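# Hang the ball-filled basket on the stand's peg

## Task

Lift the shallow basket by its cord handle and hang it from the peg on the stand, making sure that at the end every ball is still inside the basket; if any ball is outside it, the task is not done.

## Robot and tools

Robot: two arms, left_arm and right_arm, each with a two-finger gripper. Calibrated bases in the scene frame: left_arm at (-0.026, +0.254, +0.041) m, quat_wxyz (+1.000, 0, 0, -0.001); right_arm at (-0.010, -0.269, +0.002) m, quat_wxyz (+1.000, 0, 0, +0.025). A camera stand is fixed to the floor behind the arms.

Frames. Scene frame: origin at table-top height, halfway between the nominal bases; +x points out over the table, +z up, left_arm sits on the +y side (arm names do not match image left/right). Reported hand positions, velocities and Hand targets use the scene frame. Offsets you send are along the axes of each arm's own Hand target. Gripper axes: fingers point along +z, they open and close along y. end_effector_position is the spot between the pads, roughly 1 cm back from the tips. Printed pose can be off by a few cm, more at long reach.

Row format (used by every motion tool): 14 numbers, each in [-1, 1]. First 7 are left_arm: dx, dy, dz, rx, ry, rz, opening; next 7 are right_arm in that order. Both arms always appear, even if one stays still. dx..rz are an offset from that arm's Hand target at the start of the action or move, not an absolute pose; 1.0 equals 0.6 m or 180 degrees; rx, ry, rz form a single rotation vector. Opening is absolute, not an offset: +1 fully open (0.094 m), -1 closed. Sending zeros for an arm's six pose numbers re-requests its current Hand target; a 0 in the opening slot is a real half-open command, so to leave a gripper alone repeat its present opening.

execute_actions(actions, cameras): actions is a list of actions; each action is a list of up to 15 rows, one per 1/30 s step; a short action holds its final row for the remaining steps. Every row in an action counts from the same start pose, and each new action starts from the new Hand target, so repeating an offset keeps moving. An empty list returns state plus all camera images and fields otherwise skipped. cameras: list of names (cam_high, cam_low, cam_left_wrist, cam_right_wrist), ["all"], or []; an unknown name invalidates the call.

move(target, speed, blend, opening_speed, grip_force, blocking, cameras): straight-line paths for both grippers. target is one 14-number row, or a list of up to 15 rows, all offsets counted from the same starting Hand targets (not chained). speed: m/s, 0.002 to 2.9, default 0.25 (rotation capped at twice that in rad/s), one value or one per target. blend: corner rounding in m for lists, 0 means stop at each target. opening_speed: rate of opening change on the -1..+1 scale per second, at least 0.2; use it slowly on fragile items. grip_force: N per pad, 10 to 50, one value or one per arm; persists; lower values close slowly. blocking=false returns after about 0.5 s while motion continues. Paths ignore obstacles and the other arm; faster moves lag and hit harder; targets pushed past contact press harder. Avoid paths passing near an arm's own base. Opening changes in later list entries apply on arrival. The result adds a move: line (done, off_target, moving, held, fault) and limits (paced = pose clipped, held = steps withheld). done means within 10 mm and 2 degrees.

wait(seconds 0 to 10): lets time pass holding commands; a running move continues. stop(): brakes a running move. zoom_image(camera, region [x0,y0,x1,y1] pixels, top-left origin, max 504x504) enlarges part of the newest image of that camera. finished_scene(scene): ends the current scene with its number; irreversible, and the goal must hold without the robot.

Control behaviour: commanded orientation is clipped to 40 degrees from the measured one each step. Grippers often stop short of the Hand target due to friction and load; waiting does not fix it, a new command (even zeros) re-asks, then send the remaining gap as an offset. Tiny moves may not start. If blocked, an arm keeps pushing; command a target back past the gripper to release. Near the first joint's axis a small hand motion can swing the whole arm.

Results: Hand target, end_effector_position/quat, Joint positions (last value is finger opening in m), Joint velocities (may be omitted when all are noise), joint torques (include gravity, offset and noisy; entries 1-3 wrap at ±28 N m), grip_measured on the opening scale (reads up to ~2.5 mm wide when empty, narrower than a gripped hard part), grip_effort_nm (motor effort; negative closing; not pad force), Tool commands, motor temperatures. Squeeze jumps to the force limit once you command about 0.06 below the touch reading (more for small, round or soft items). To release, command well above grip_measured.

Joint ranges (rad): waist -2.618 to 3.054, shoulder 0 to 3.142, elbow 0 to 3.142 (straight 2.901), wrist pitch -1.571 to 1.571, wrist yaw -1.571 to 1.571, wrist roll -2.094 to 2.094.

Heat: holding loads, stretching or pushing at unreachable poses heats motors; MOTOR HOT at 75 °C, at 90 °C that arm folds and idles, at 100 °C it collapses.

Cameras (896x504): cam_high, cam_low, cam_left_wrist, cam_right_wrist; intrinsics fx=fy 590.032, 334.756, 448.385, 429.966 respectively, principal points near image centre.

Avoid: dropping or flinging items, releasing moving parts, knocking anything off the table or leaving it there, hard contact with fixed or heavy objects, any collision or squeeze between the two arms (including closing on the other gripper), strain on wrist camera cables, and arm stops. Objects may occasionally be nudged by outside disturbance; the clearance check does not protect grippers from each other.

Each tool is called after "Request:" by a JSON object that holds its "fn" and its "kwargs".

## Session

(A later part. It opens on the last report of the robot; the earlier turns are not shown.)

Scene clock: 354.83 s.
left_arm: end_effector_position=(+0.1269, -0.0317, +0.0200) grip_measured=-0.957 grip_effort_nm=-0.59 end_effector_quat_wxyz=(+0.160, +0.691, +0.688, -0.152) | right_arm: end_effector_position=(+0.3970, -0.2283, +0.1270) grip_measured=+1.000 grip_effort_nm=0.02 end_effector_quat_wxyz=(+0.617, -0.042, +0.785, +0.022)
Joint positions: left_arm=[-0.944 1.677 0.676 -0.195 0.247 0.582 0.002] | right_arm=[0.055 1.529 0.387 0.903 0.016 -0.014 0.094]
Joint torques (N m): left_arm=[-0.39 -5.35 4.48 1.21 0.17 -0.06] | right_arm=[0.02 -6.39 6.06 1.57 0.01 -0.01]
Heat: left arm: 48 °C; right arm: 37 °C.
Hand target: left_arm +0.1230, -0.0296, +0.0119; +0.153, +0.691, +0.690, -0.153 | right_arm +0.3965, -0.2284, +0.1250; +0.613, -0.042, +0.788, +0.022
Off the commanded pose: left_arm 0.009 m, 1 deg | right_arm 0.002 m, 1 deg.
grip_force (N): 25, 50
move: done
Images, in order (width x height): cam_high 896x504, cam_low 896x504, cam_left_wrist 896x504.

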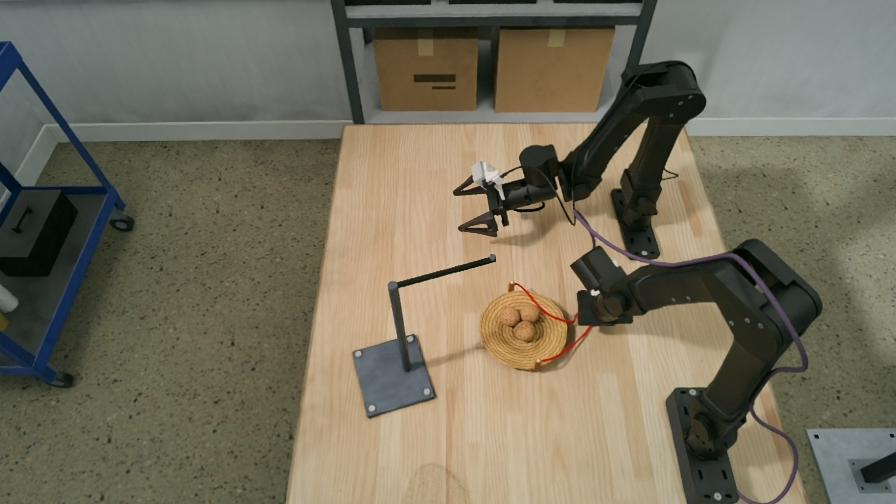

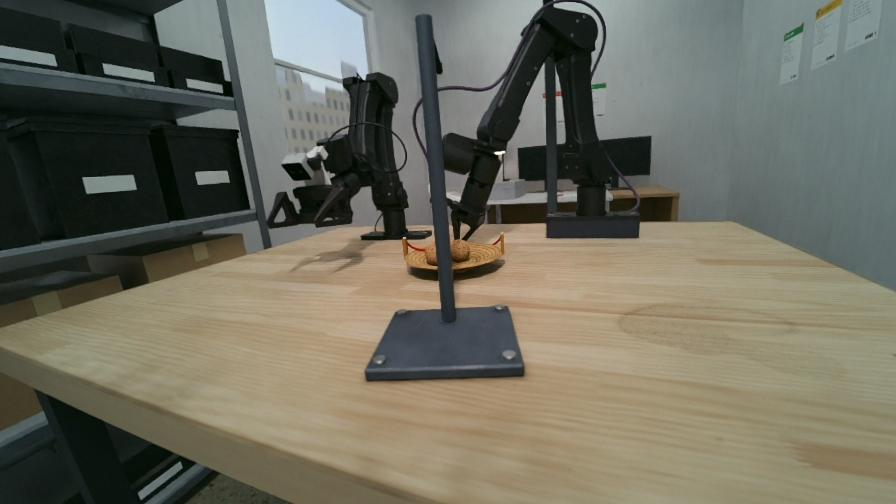

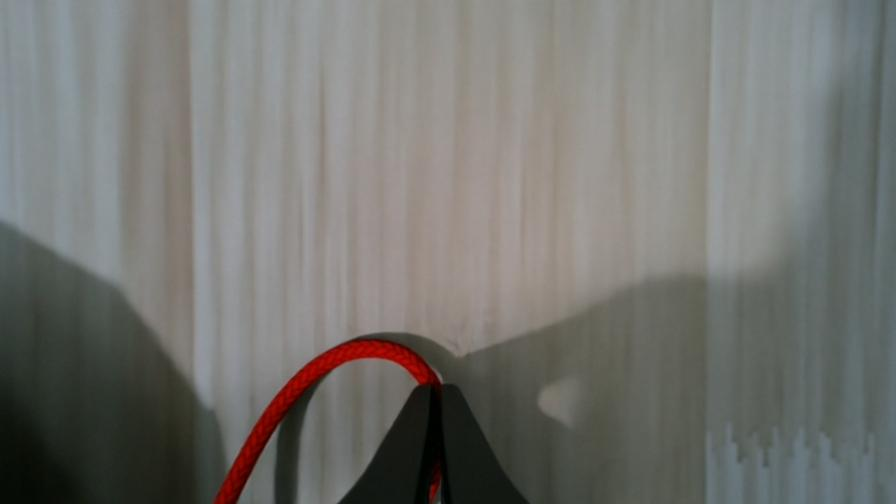

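Request:
{"fn": "move", "kwargs": {"target": [0,0,0,0,0,0,0.0,0,0,0,0,0,0,1], "opening_speed": 0.8, "cameras": ["cam_left_wrist"]}}

Scene clock: 361.00 s.
left_arm: end_effector_position=(+0.1271, -0.0319, +0.0201) grip_measured=-0.002 grip_effort_nm=0.10 end_effector_quat_wxyz=(+0.161, +0.691, +0.688, -0.153) | right_arm: end_effector_position=(+0.3970, -0.2283, +0.1270) grip_measured=+1.000 grip_effort_nm=0.02 end_effector_quat_wxyz=(+0.617, -0.042, +0.785, +0.022)
Joint positions: left_arm=[-0.944 1.677 0.676 -0.193 0.247 0.581 0.047] | right_arm=[0.055 1.529 0.387 0.903 0.016 -0.014 0.094]
Joint torques (N m): left_arm=[-0.38 -5.34 4.46 1.2 0.17 -0.06] | right_arm=[0.05 -6.32 6.05 1.56 0.01 -0.01]
Heat: left arm: 47 °C; right arm: 37 °C.
Hand target: left_arm +0.1230, -0.0296, +0.0119; +0.153, +0.691, +0.690, -0.153 | right_arm +0.3965, -0.2284, +0.1250; +0.613, -0.042, +0.788, +0.022
Off the commanded pose: left_arm 0.009 m, 1 deg | right_arm 0.002 m, 1 deg.
grip_force (N): 25, 50
move: done
Images, in order (width x height): cam_left_wrist 896x504.

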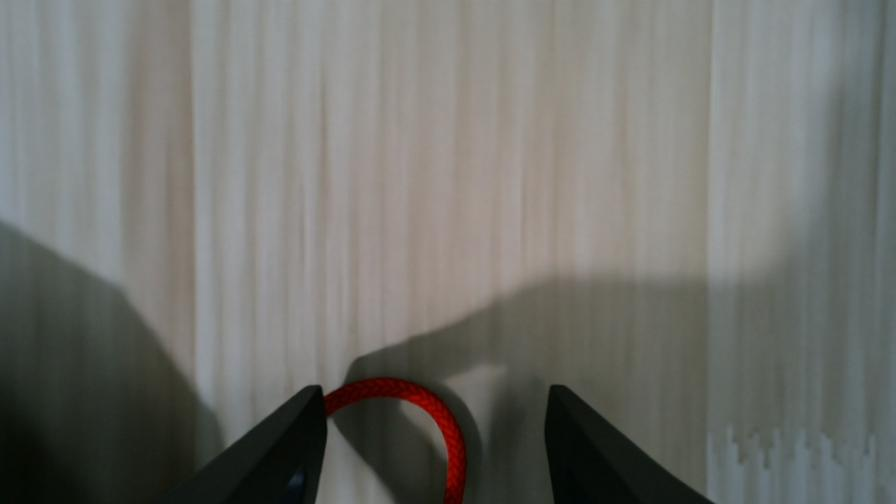

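Request:
{"fn": "move", "kwargs": {"target": [-0.0493,0,-0.1057,0,0,0,0.0,0,0,0,0,0,0,1], "speed": 0.12, "cameras": ["cam_left_wrist","cam_high"]}}

Request:
{"fn": "zoom_image", "kwargs": {"camera": "cam_high", "region": [470, 260, 630, 380]}}

Scene clock: 370.30 s.
left_arm: end_effector_position=(+0.1228, -0.0257, +0.0723) grip_measured=-0.002 grip_effort_nm=0.10 end_effector_quat_wxyz=(+0.145, +0.691, +0.692, -0.150) | right_arm: end_effector_position=(+0.3970, -0.2283, +0.1270) grip_measured=+1.000 grip_effort_nm=0.02 end_effector_quat_wxyz=(+0.617, -0.042, +0.785, +0.022)
Joint positions: left_arm=[-0.944 1.529 0.792 -0.491 0.246 0.579 0.047] | right_arm=[0.055 1.529 0.387 0.903 0.016 -0.014 0.094]
Joint torques (N m): left_arm=[-0.42 -8.27 8.12 0.71 0.18 -0.05] | right_arm=[0.03 -6.37 6.06 1.56 0 -0.02]
Heat: left arm: 46 °C; right arm: 37 °C.
Hand target: left_arm +0.1232, -0.0298, +0.0820; +0.153, +0.691, +0.690, -0.153 | right_arm +0.3965, -0.2284, +0.1250; +0.613, -0.042, +0.788, +0.022
Off the commanded pose: left_arm 0.010 m, 1 deg | right_arm 0.002 m, 1 deg.
grip_force (N): 25, 50
move: done
Images, in order (width x height): cam_high 896x504, cam_left_wrist 896x504.

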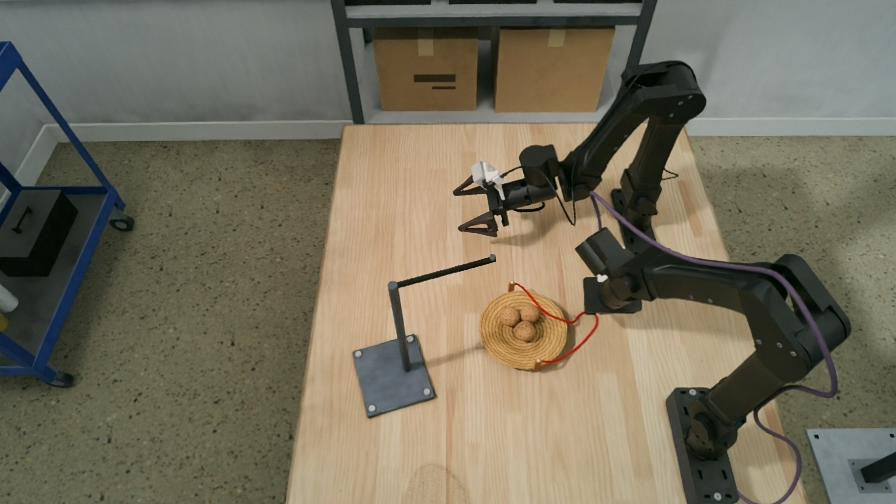

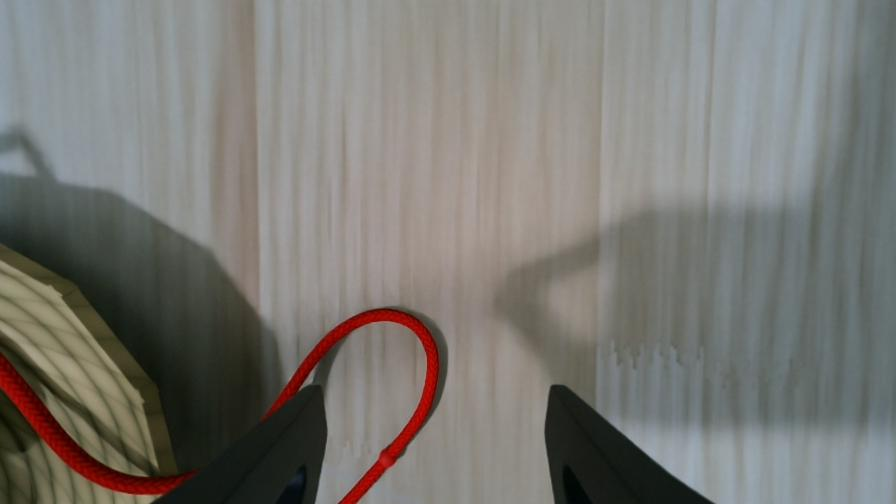

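Scaled by 3.150 from the camera's 896x504 image, which has a finer 1280x720 frame.

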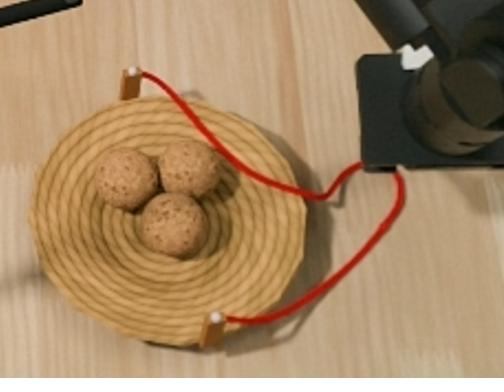

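Request:
{"fn": "move", "kwargs": {"target": [0.0167,0.0108,0.0437,-0.0939,0,-0.2014,0.0,0,0,0,0,0,0,1], "speed": 0.1, "cameras": ["cam_left_wrist"]}}

Scene clock: 394.53 s.
left_arm: end_effector_position=(+0.1309, -0.0351, +0.0640) grip_measured=-0.002 grip_effort_nm=0.10 end_effector_quat_wxyz=(+0.200, +0.414, +0.882, -0.101) | right_arm: end_effector_position=(+0.3970, -0.2283, +0.1270) grip_measured=+1.000 grip_effort_nm=0.02 end_effector_quat_wxyz=(+0.617, -0.042, +0.785, +0.022)
Joint positions: left_arm=[-1.128 1.521 0.724 -0.331 -0.097 -0.231 0.047] | right_arm=[0.055 1.529 0.387 0.903 0.016 -0.014 0.094]
Joint torques (N m): left_arm=[-0.5 -4.34 5.19 1.34 -0.14 -0.07] | right_arm=[0.06 -6.37 6.06 1.55 0 -0.01]
Heat: left arm: 47 °C; right arm: 37 °C.
Hand target: left_arm +0.1294, -0.0318, +0.0540; +0.196, +0.413, +0.885, -0.091 | right_arm +0.3965, -0.2284, +0.1250; +0.613, -0.042, +0.788, +0.022
Off the commanded pose: left_arm 0.011 m, 1 deg | right_arm 0.002 m, 1 deg.
grip_force (N): 25, 50
move: off_target (left_arm)
Images, in order (width x height): cam_left_wrist 896x504.

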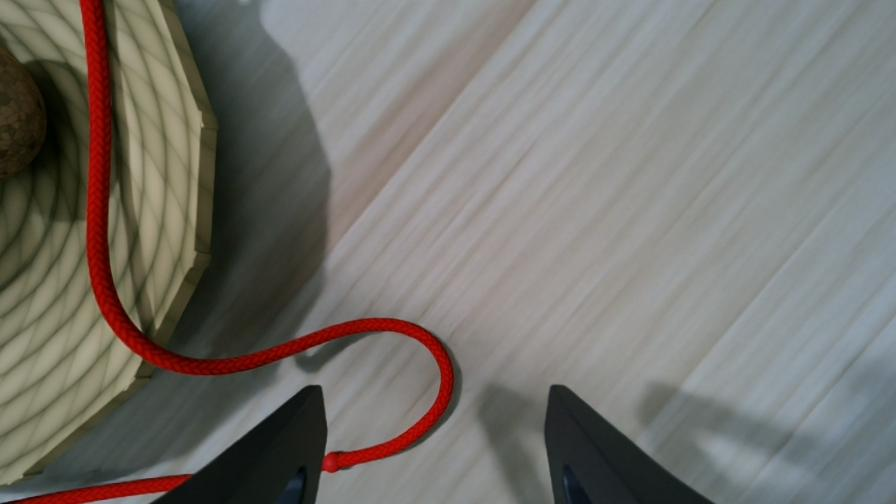

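Request:
{"fn": "move", "kwargs": {"target": [0.0442,-0.0058,0.0419,0,0,0,0.0,0,0,0,0,0,0,1], "speed": 0.1, "cameras": ["cam_left_wrist"]}}

Scene clock: 402.33 s.
left_arm: end_effector_position=(+0.1191, -0.0264, +0.0268) grip_measured=-0.002 grip_effort_nm=0.10 end_effector_quat_wxyz=(+0.196, +0.415, +0.883, -0.098) | right_arm: end_effector_position=(+0.3970, -0.2283, +0.1270) grip_measured=+1.000 grip_effort_nm=0.02 end_effector_quat_wxyz=(+0.617, -0.042, +0.785, +0.022)
Joint positions: left_arm=[-1.157 1.586 0.608 -0.163 -0.108 -0.258 0.047] | right_arm=[0.055 1.529 0.387 0.903 0.016 -0.014 0.094]
Joint torques (N m): left_arm=[-0.5 -4.72 4.7 1.33 -0.15 -0.08] | right_arm=[0.1 -6.32 6.05 1.57 0 -0.02]
Heat: left arm: 46 °C; right arm: 37 °C.
Hand target: left_arm +0.1182, -0.0236, +0.0200; +0.196, +0.413, +0.885, -0.091 | right_arm +0.3965, -0.2284, +0.1250; +0.613, -0.042, +0.788, +0.022
Off the commanded pose: left_arm 0.007 m, 1 deg | right_arm 0.002 m, 1 deg.
grip_force (N): 25, 50
move: done
Images, in order (width x height): cam_left_wrist 896x504.

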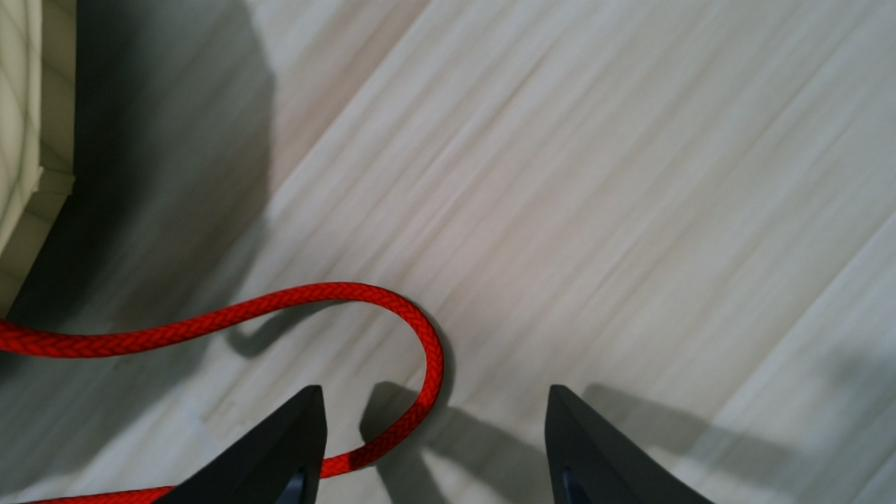

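Request:
{"fn": "move", "kwargs": {"target": [0.0074,0.0,0.0159,0,0,0,0.0,0,0,0,0,0,0,1], "speed": 0.05}}

Request:
{"fn": "move", "kwargs": {"target": [0,0,0,0,0,0,-0.85,0,0,0,0,0,0,1], "opening_speed": 0.6, "cameras": ["cam_left_wrist"]}}

Scene clock: 413.53 s.
left_arm: end_effector_position=(+0.1199, -0.0280, +0.0178) grip_measured=-0.002 grip_effort_nm=0.10 end_effector_quat_wxyz=(+0.198, +0.414, +0.883, -0.100) | right_arm: end_effector_position=(+0.3970, -0.2283, +0.1270) grip_measured=+1.000 grip_effort_nm=0.02 end_effector_quat_wxyz=(+0.617, -0.042, +0.785, +0.022)
Joint positions: left_arm=[-1.157 1.622 0.593 -0.107 -0.109 -0.258 0.047] | right_arm=[0.055 1.529 0.387 0.903 0.016 -0.014 0.094]
Joint torques (N m): left_arm=[-0.47 -4.67 4.23 1.36 -0.15 -0.07] | right_arm=[0.08 -6.37 6.08 1.56 0.01 -0.01]
Heat: left arm: 45 °C; right arm: 37 °C.
Hand target: left_arm +0.1183, -0.0235, +0.0094; +0.196, +0.413, +0.885, -0.091 | right_arm +0.3965, -0.2284, +0.1250; +0.613, -0.042, +0.788, +0.022
Off the commanded pose: left_arm 0.010 m, 1 deg | right_arm 0.002 m, 1 deg.
grip_force (N): 25, 50
move: done

Scene clock: 416.50 s.
left_arm: end_effector_position=(+0.1199, -0.0281, +0.0179) grip_measured=-0.848 grip_effort_nm=-0.15 end_effector_quat_wxyz=(+0.198, +0.414, +0.883, -0.100) | right_arm: end_effector_position=(+0.3970, -0.2283, +0.1270) grip_measured=+1.000 grip_effort_nm=0.02 end_effector_quat_wxyz=(+0.617, -0.042, +0.785, +0.022)
Joint positions: left_arm=[-1.157 1.622 0.593 -0.106 -0.109 -0.258 0.007] | right_arm=[0.055 1.529 0.387 0.903 0.016 -0.014 0.094]
Joint torques (N m): left_arm=[-0.47 -4.68 4.23 1.35 -0.15 -0.07] | right_arm=[0.08 -6.39 6.08 1.56 0.01 0]
Heat: left arm: 45 °C; right arm: 37 °C.
Hand target: left_arm +0.1183, -0.0236, +0.0094; +0.196, +0.413, +0.885, -0.091 | right_arm +0.3965, -0.2284, +0.1250; +0.613, -0.042, +0.788, +0.022
Off the commanded pose: left_arm 0.010 m, 1 deg | right_arm 0.002 m, 1 deg.
grip_force (N): 25, 50
move: done
Images, in order (width x height): cam_left_wrist 896x504.

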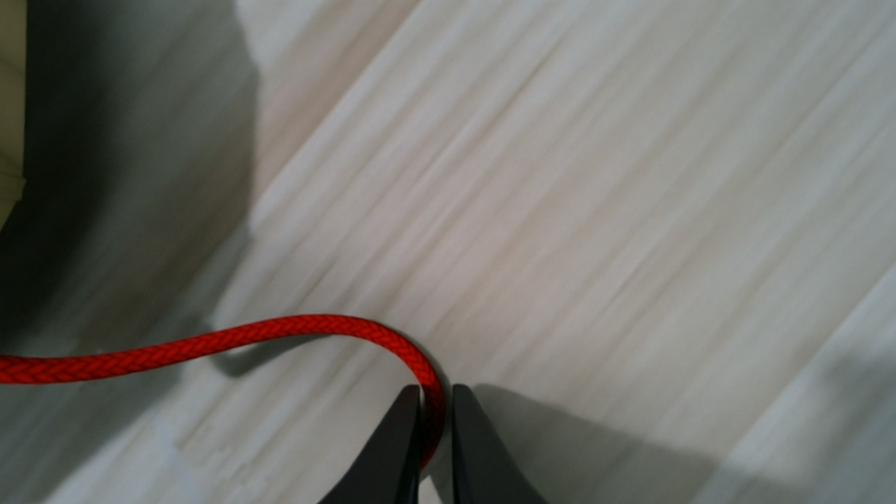

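Request:
{"fn": "move", "kwargs": {"target": [0,0,0,0,0,0,-1,0,0,0,0,0,0,1]}}

Request:
{"fn": "move", "kwargs": {"target": [[-0.137,0.1297,-0.1578,0.027,0,0.058,-1,0,0,0,0,0,0,1],[-0.2418,0.2567,-0.2747,0.054,0,0.1158,-1,0,0,0,0,0,0,1]], "speed": 0.1, "blend": [0.03,0], "cameras": ["cam_left_wrist","cam_high","cam_low"]}}

Request:
{"fn": "zoom_image", "kwargs": {"camera": "cam_low", "region": [380, 90, 560, 290]}}

Scene clock: 428.23 s.
left_arm: end_effector_position=(+0.1199, -0.0281, +0.0179) grip_measured=-0.960 grip_effort_nm=-0.46 end_effector_quat_wxyz=(+0.198, +0.414, +0.883, -0.100) | right_arm: end_effector_position=(+0.3970, -0.2283, +0.1270) grip_measured=+1.000 grip_effort_nm=0.02 end_effector_quat_wxyz=(+0.617, -0.042, +0.785, +0.022)
Joint positions: left_arm=[-1.157 1.622 0.593 -0.106 -0.109 -0.258 0.002] | right_arm=[0.055 1.529 0.387 0.903 0.016 -0.014 0.094]
Joint torques (N m): left_arm=[-0.47 -4.68 4.23 1.35 -0.15 -0.07] | right_arm=[0.09 -6.37 6.08 1.57 0 -0.01]
Heat: left arm: 44 °C; right arm: 37 °C.
Hand target: left_arm +0.1183, -0.0235, +0.0094; +0.196, +0.413, +0.885, -0.091 | right_arm +0.3965, -0.2284, +0.1250; +0.613, -0.042, +0.788, +0.022
Off the commanded pose: left_arm 0.010 m, 1 deg | right_arm 0.002 m, 1 deg.
grip_force (N): 25, 50
move: done

Scene clock: 431.70 s.
left_arm: end_effector_position=(+0.2754, +0.0298, +0.2207) grip_measured=-0.965 grip_effort_nm=-0.59 end_effector_quat_wxyz=(+0.182, +0.578, +0.786, -0.121) | right_arm: end_effector_position=(+0.3970, -0.2283, +0.1270) grip_measured=+1.000 grip_effort_nm=0.03 end_effector_quat_wxyz=(+0.617, -0.042, +0.785, +0.022)
Joint positions: left_arm=[-0.505 1.644 1.513 -1.097 0.282 0.711 0.002] | right_arm=[0.055 1.529 0.387 0.903 0.016 -0.014 0.094]
Joint torques (N m): left_arm=[0.27 -6.31 9.46 0.67 0.34 0.08] | right_arm=[0.05 -6.32 6.06 1.56 0.01 -0.01]
Heat: left arm: 45 °C; right arm: 37 °C.
Hand target: left_arm +0.2760, +0.0276, +0.2202; +0.174, +0.581, +0.784, -0.128 | right_arm +0.3965, -0.2284, +0.1250; +0.613, -0.042, +0.788, +0.022
Off the commanded pose: left_arm 0.002 m, 1 deg | right_arm 0.002 m, 1 deg.
grip_force (N): 25, 50
move: done
Images, in order (width x height): cam_high 896x504, cam_low 896x504, cam_left_wrist 896x504.

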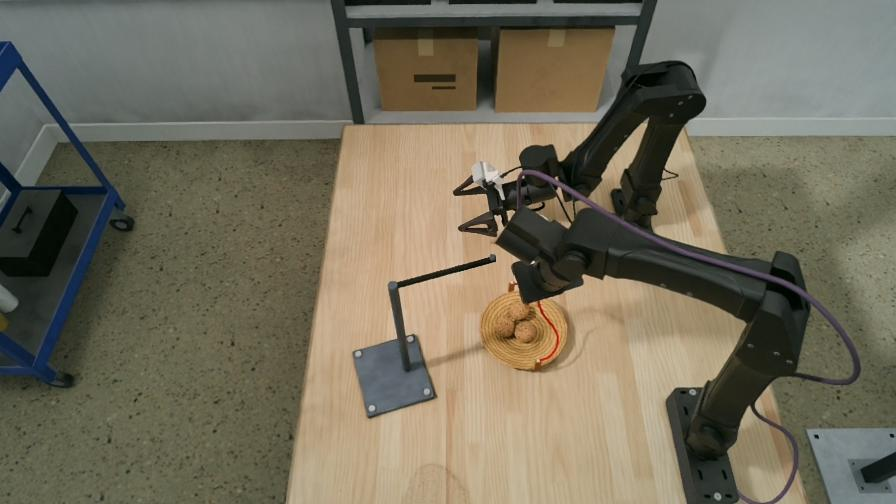

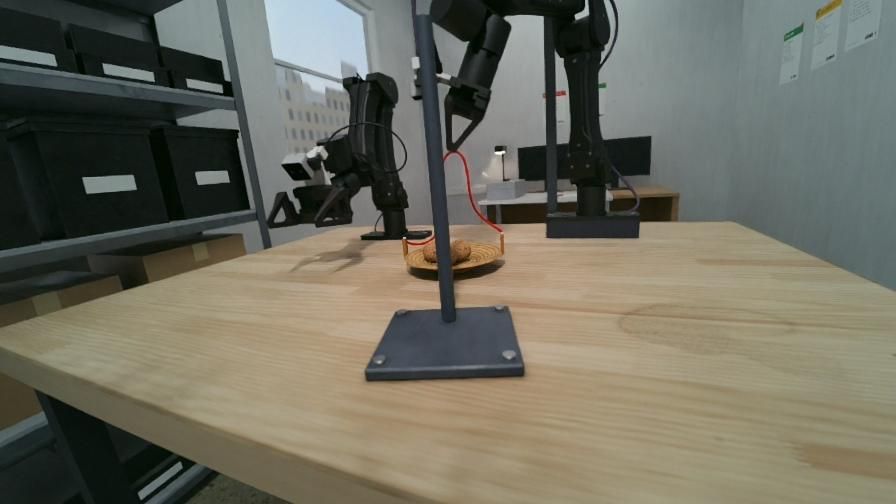

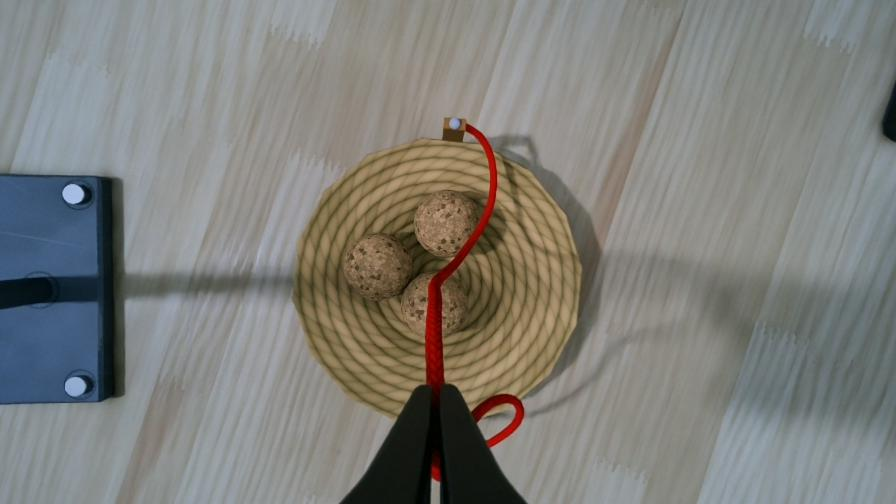

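Scaled by 2.520 from the camera's 896x504 image, which has a finer 1280x720 frame.

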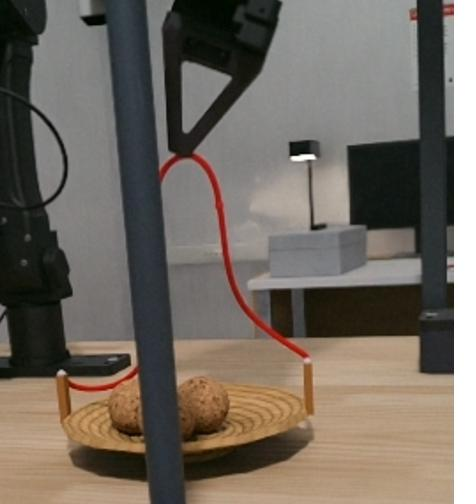

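Request:
{"fn": "move", "kwargs": {"target": [-0.0347,0.01,-0.0392,0,0,0,-1,0,0,0,0,0,0,1], "speed": 0.06, "cameras": ["cam_left_wrist","cam_low"]}}

Request:
{"fn": "zoom_image", "kwargs": {"camera": "cam_low", "region": [380, 90, 560, 290]}}

Scene clock: 447.87 s.
left_arm: end_effector_position=(+0.2851, +0.0244, +0.2520) grip_measured=-0.965 grip_effort_nm=-0.59 end_effector_quat_wxyz=(+0.184, +0.578, +0.786, -0.120) | right_arm: end_effector_position=(+0.3970, -0.2283, +0.1270) grip_measured=+1.000 grip_effort_nm=0.02 end_effector_quat_wxyz=(+0.617, -0.042, +0.785, +0.022)
Joint positions: left_arm=[-0.505 1.705 1.705 -1.224 0.282 0.712 0.002] | right_arm=[0.055 1.529 0.387 0.903 0.016 -0.014 0.094]
Joint torques (N m): left_arm=[-0.2 -6.69 9.22 0.67 0.32 0.04] | right_arm=[0.08 -6.38 6.08 1.56 0 -0.02]
Heat: left arm: 46 °C; right arm: 37 °C.
Hand target: left_arm +0.2844, +0.0208, +0.2502; +0.174, +0.581, +0.784, -0.128 | right_arm +0.3965, -0.2284, +0.1250; +0.613, -0.042, +0.788, +0.022
Off the commanded pose: left_arm 0.004 m, 2 deg | right_arm 0.002 m, 1 deg.
grip_force (N): 25, 50
move: done
Images, in order (width x height): cam_low 896x504, cam_left_wrist 896x504.

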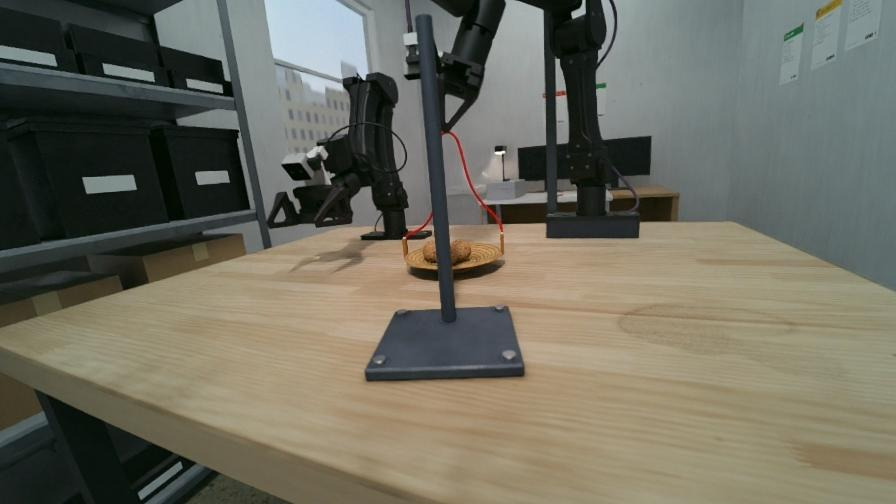

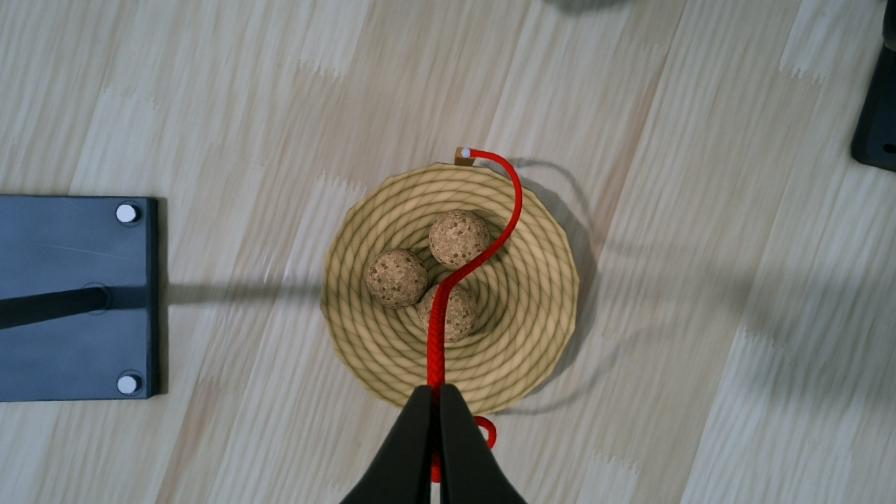

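Scaled by 2.520 from the camera's 896x504 image, which has a finer 1280x720 frame.

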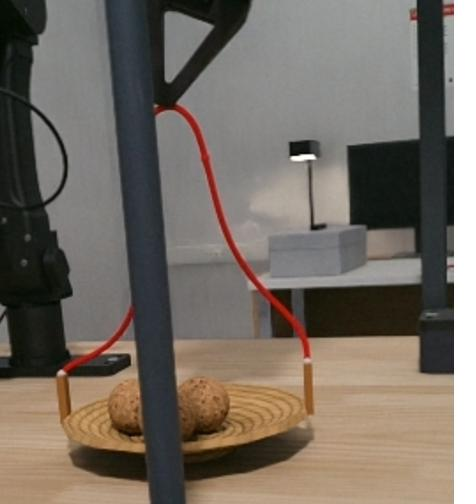

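Request:
{"fn": "move", "kwargs": {"target": [-0.0127,0,-0.0272,0,0,0,-1,0,0,0,0,0,0,1], "speed": 0.04, "cameras": ["cam_left_wrist","cam_low"]}}

Request:
{"fn": "zoom_image", "kwargs": {"camera": "cam_low", "region": [380, 90, 560, 290]}}

Scene clock: 453.73 s.
left_arm: end_effector_position=(+0.2850, +0.0245, +0.2697) grip_measured=-0.965 grip_effort_nm=-0.59 end_effector_quat_wxyz=(+0.183, +0.578, +0.786, -0.120) | right_arm: end_effector_position=(+0.3970, -0.2283, +0.1270) grip_measured=+1.000 grip_effort_nm=0.02 end_effector_quat_wxyz=(+0.617, -0.042, +0.785, +0.022)
Joint positions: left_arm=[-0.505 1.726 1.803 -1.302 0.282 0.712 0.002] | right_arm=[0.055 1.529 0.387 0.903 0.016 -0.014 0.094]
Joint torques (N m): left_arm=[-0.2 -6.76 9.22 0.66 0.32 0.04] | right_arm=[0.06 -6.37 6.09 1.56 -0.01 -0.02]
Heat: left arm: 46 °C; right arm: 37 °C.
Hand target: left_arm +0.2844, +0.0208, +0.2683; +0.174, +0.581, +0.784, -0.128 | right_arm +0.3965, -0.2284, +0.1250; +0.613, -0.042, +0.788, +0.022
Off the commanded pose: left_arm 0.004 m, 1 deg | right_arm 0.002 m, 1 deg.
grip_force (N): 25, 50
move: done
Images, in order (width x height): cam_low 896x504, cam_left_wrist 896x504.

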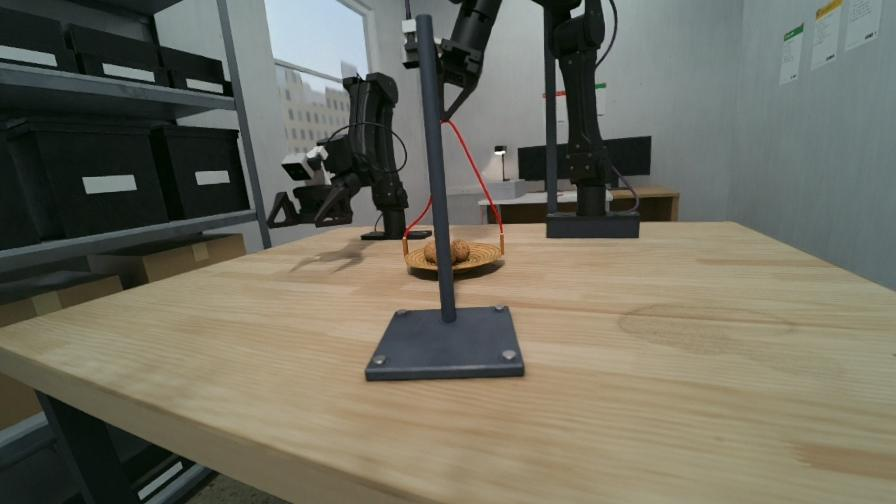

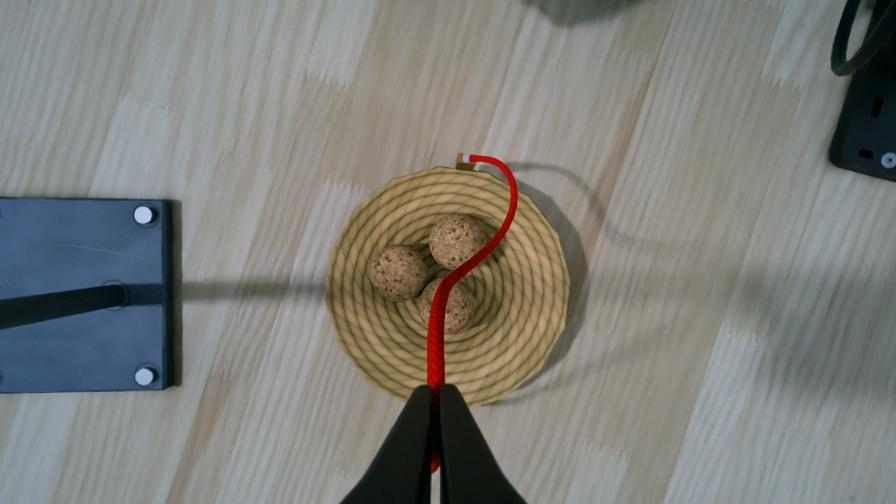

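Scaled by 2.520 from the camera's 896x504 image, which has a finer 1280x720 frame.

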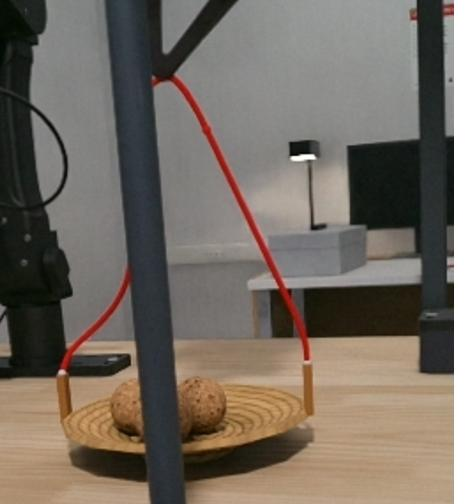

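Request:
{"fn": "move", "kwargs": {"target": [0.0095,0,-0.0191,0,0,0,-1,0,0,0,0,0,0,1], "speed": 0.04, "cameras": ["cam_left_wrist","cam_low"]}}

Request:
{"fn": "zoom_image", "kwargs": {"camera": "cam_low", "region": [380, 90, 560, 290]}}

Scene clock: 459.70 s.
left_arm: end_effector_position=(+0.2819, +0.0305, +0.2721) grip_measured=-0.965 grip_effort_nm=-0.59 end_effector_quat_wxyz=(+0.175, +0.579, +0.787, -0.122) | right_arm: end_effector_position=(+0.3970, -0.2283, +0.1270) grip_measured=+1.000 grip_effort_nm=0.02 end_effector_quat_wxyz=(+0.617, -0.042, +0.785, +0.022)
Joint positions: left_arm=[-0.493 1.726 1.819 -1.339 0.287 0.727 0.002] | right_arm=[0.055 1.529 0.387 0.903 0.016 -0.014 0.094]
Joint torques (N m): left_arm=[0.51 -8.14 9.07 0.62 0.34 0.11] | right_arm=[0.08 -6.35 6.02 1.56 0 -0.03]
Motor temperatures (°C): left_arm=[24 31 47 33 27 26 28] | right_arm=[25 30 35 37 24 24 25]
Heat: left arm: 47 °C; right arm: 37 °C.
Hand target: left_arm +0.2814, +0.0303, +0.2762; +0.174, +0.581, +0.784, -0.129 | right_arm +0.3965, -0.2284, +0.1250; +0.613, -0.042, +0.788, +0.022
Off the commanded pose: left_arm 0.004 m, 1 deg | right_arm 0.002 m, 1 deg.
grip_force (N): 25, 50
move: done
Images, in order (width x height): cam_low 896x504, cam_left_wrist 896x504.

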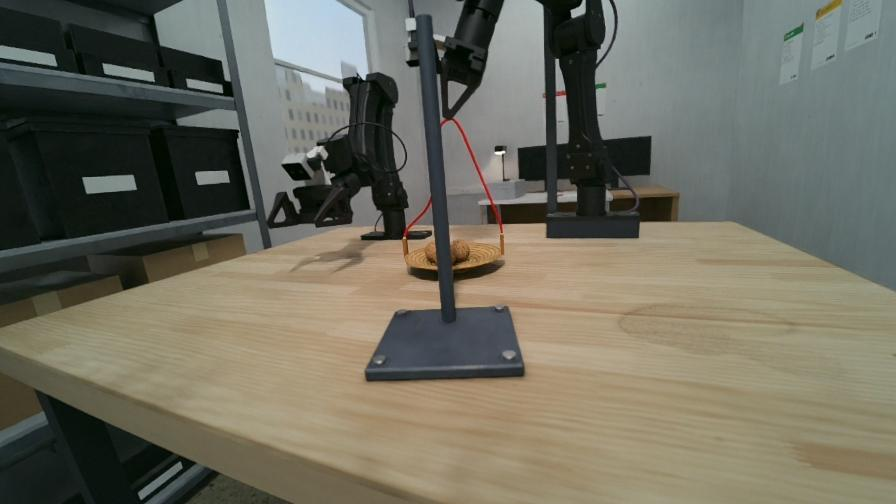

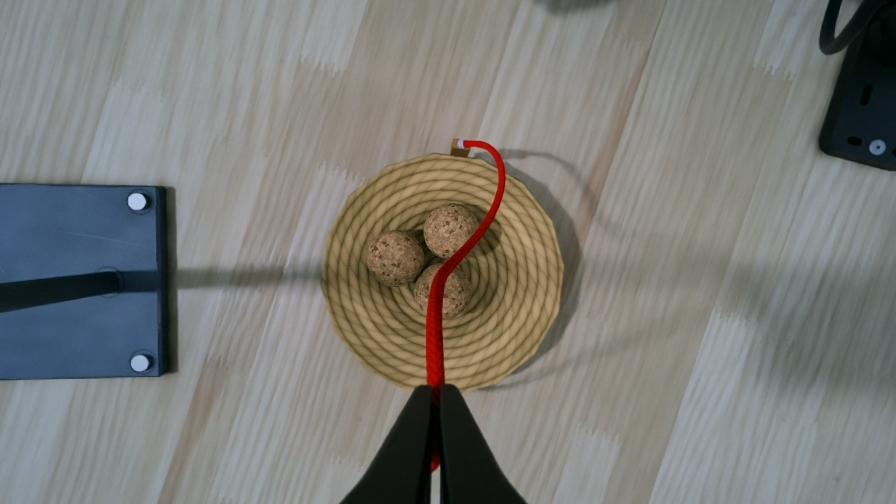

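Scaled by 2.520 from the camera's 896x504 image, which has a finer 1280x720 frame.

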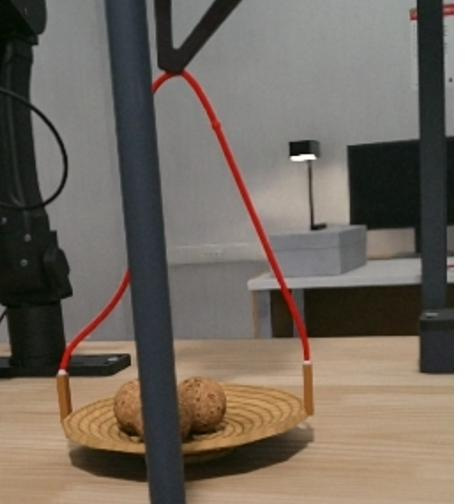

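Request:
{"fn": "move", "kwargs": {"target": [-0.0070,0,-0.0151,0,0,0,-1,0,0,0,0,0,0,1], "speed": 0.03, "cameras": ["cam_left_wrist","cam_low"]}}

Request:
{"fn": "zoom_image", "kwargs": {"camera": "cam_low", "region": [380, 90, 560, 290]}}

Scene clock: 465.20 s.
left_arm: end_effector_position=(+0.2792, +0.0320, +0.2867) grip_measured=-0.965 grip_effort_nm=-0.59 end_effector_quat_wxyz=(+0.180, +0.580, +0.786, -0.121) | right_arm: end_effector_position=(+0.3970, -0.2283, +0.1270) grip_measured=+1.000 grip_effort_nm=0.02 end_effector_quat_wxyz=(+0.617, -0.042, +0.785, +0.022)
Joint positions: left_arm=[-0.493 1.726 1.877 -1.389 0.287 0.727 0.002] | right_arm=[0.055 1.529 0.387 0.903 0.016 -0.014 0.094]
Joint torques (N m): left_arm=[0.53 -6.56 9.16 0.68 0.34 0.09] | right_arm=[0.09 -6.34 6.06 1.56 0.01 -0.02]
Heat: left arm: 47 °C; right arm: 37 °C.
Hand target: left_arm +0.2814, +0.0303, +0.2862; +0.174, +0.581, +0.784, -0.128 | right_arm +0.3965, -0.2284, +0.1250; +0.613, -0.042, +0.788, +0.022
Off the commanded pose: left_arm 0.003 m, 1 deg | right_arm 0.002 m, 1 deg.
grip_force (N): 25, 50
move: done
Images, in order (width x height): cam_low 896x504, cam_left_wrist 896x504.

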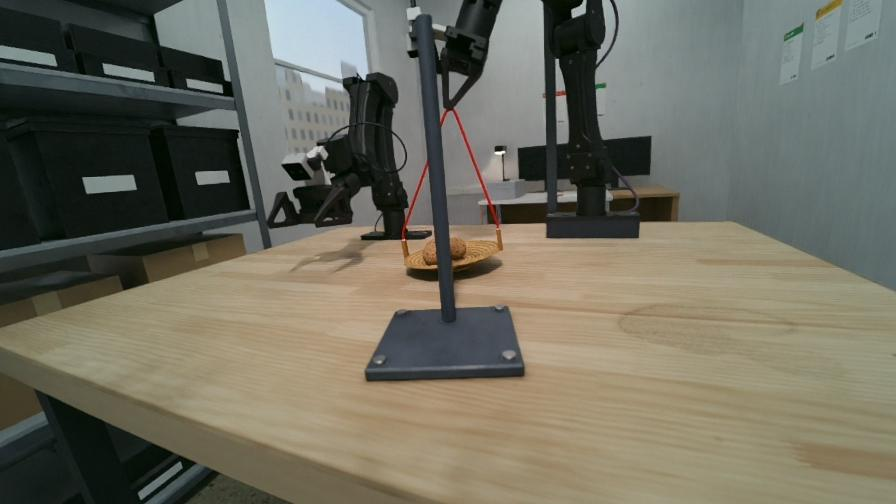

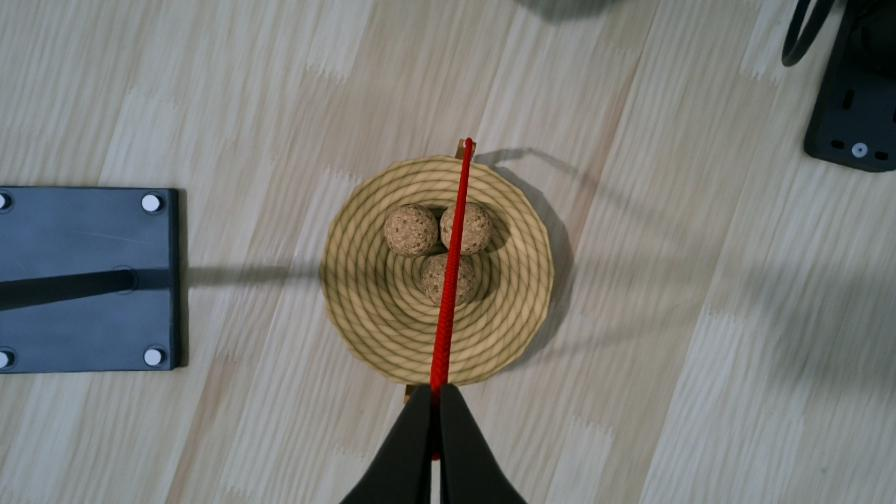

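Scaled by 2.520 from the camera's 896x504 image, which has a finer 1280x720 frame.

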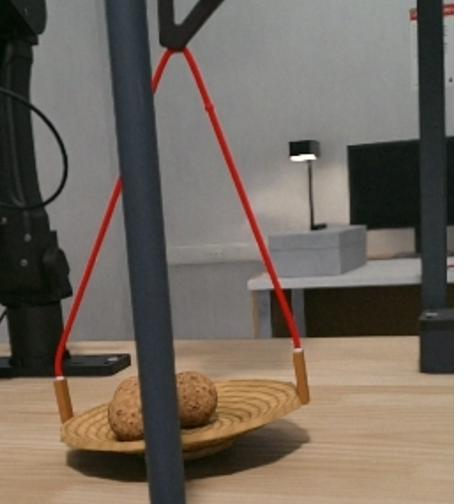

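Request:
{"fn": "move", "kwargs": {"target": [-0.0352,0,-0.0755,0,0,0,-1,0,0,0,0,0,0,1], "speed": 0.04, "cameras": ["cam_left_wrist","cam_low","cam_high"]}}

Request:
{"fn": "zoom_image", "kwargs": {"camera": "cam_low", "region": [380, 90, 560, 290]}}

Scene clock: 492.73 s.
left_arm: end_effector_position=(+0.2811, +0.0309, +0.3272) grip_measured=-0.965 grip_effort_nm=-0.59 end_effector_quat_wxyz=(+0.194, +0.580, +0.783, -0.119) | right_arm: end_effector_position=(+0.3970, -0.2283, +0.1270) grip_measured=+1.000 grip_effort_nm=0.02 end_effector_quat_wxyz=(+0.617, -0.042, +0.785, +0.022)
Joint positions: left_arm=[-0.493 1.792 2.129 -1.545 0.287 0.727 0.002] | right_arm=[0.055 1.529 0.387 0.903 0.016 -0.014 0.094]
Joint torques (N m): left_arm=[0.58 -8.91 8.8 0.82 0.36 -0.07] | right_arm=[0.05 -6.35 6.06 1.56 0 -0.02]
Heat: left arm: 46 °C; right arm: 37 °C.
Hand target: left_arm +0.2814, +0.0303, +0.3363; +0.174, +0.581, +0.785, -0.128 | right_arm +0.3965, -0.2284, +0.1250; +0.613, -0.042, +0.788, +0.022
Off the commanded pose: left_arm 0.009 m, 3 deg | right_arm 0.002 m, 1 deg.
joint sent to its limit (left arm) — joint 4 (wrist pitch), lower limit. The joint targets are off in orientation, not in position.
grip_force (N): 25, 50
move: off_target (left_arm)
Images, in order (width x height): cam_high 896x504, cam_low 896x504, cam_left_wrist 896x504.

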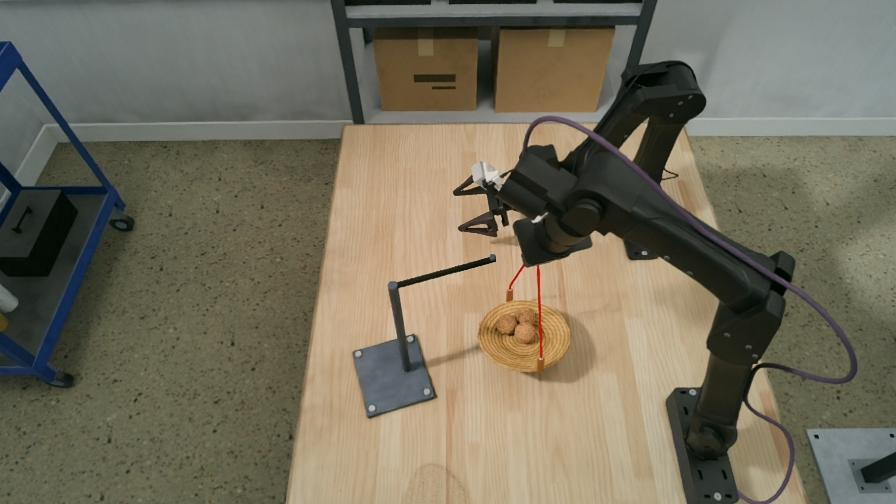

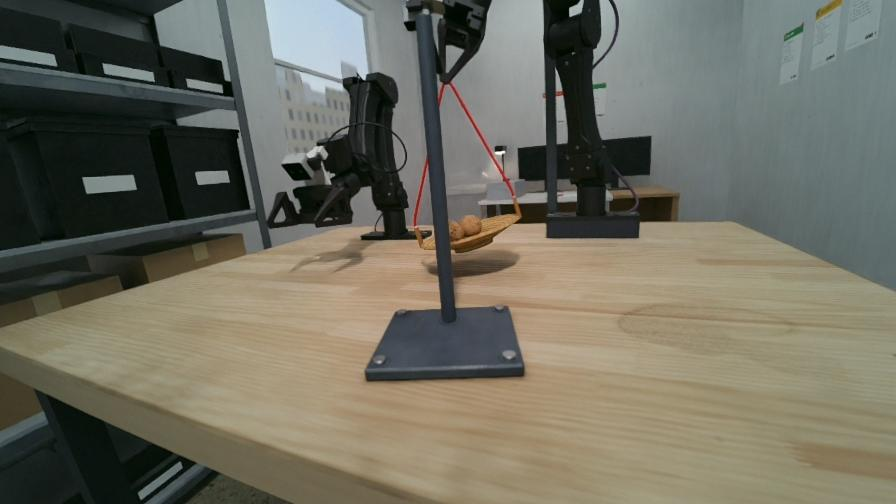

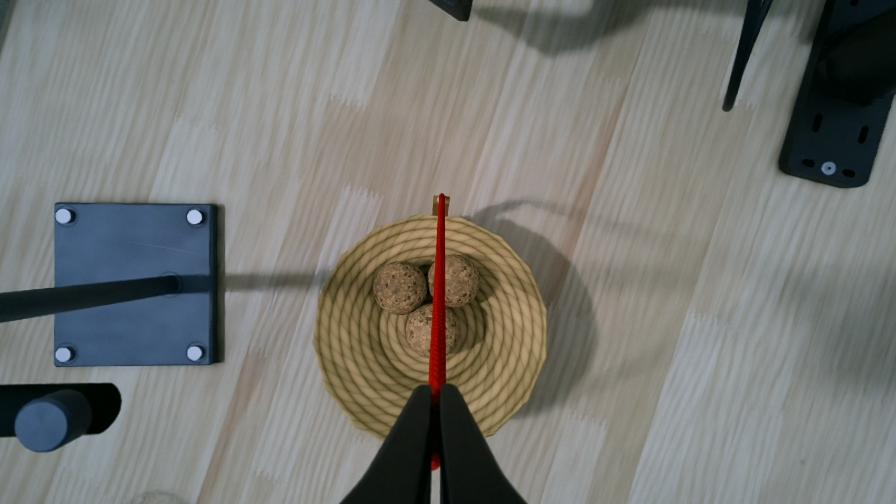

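Scaled by 2.520 from the camera's 896x504 image, which has a finer 1280x720 frame.

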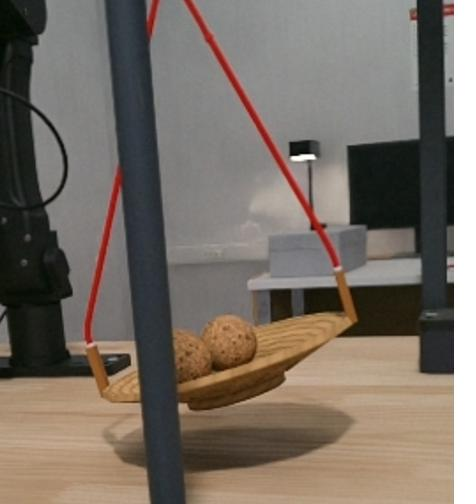

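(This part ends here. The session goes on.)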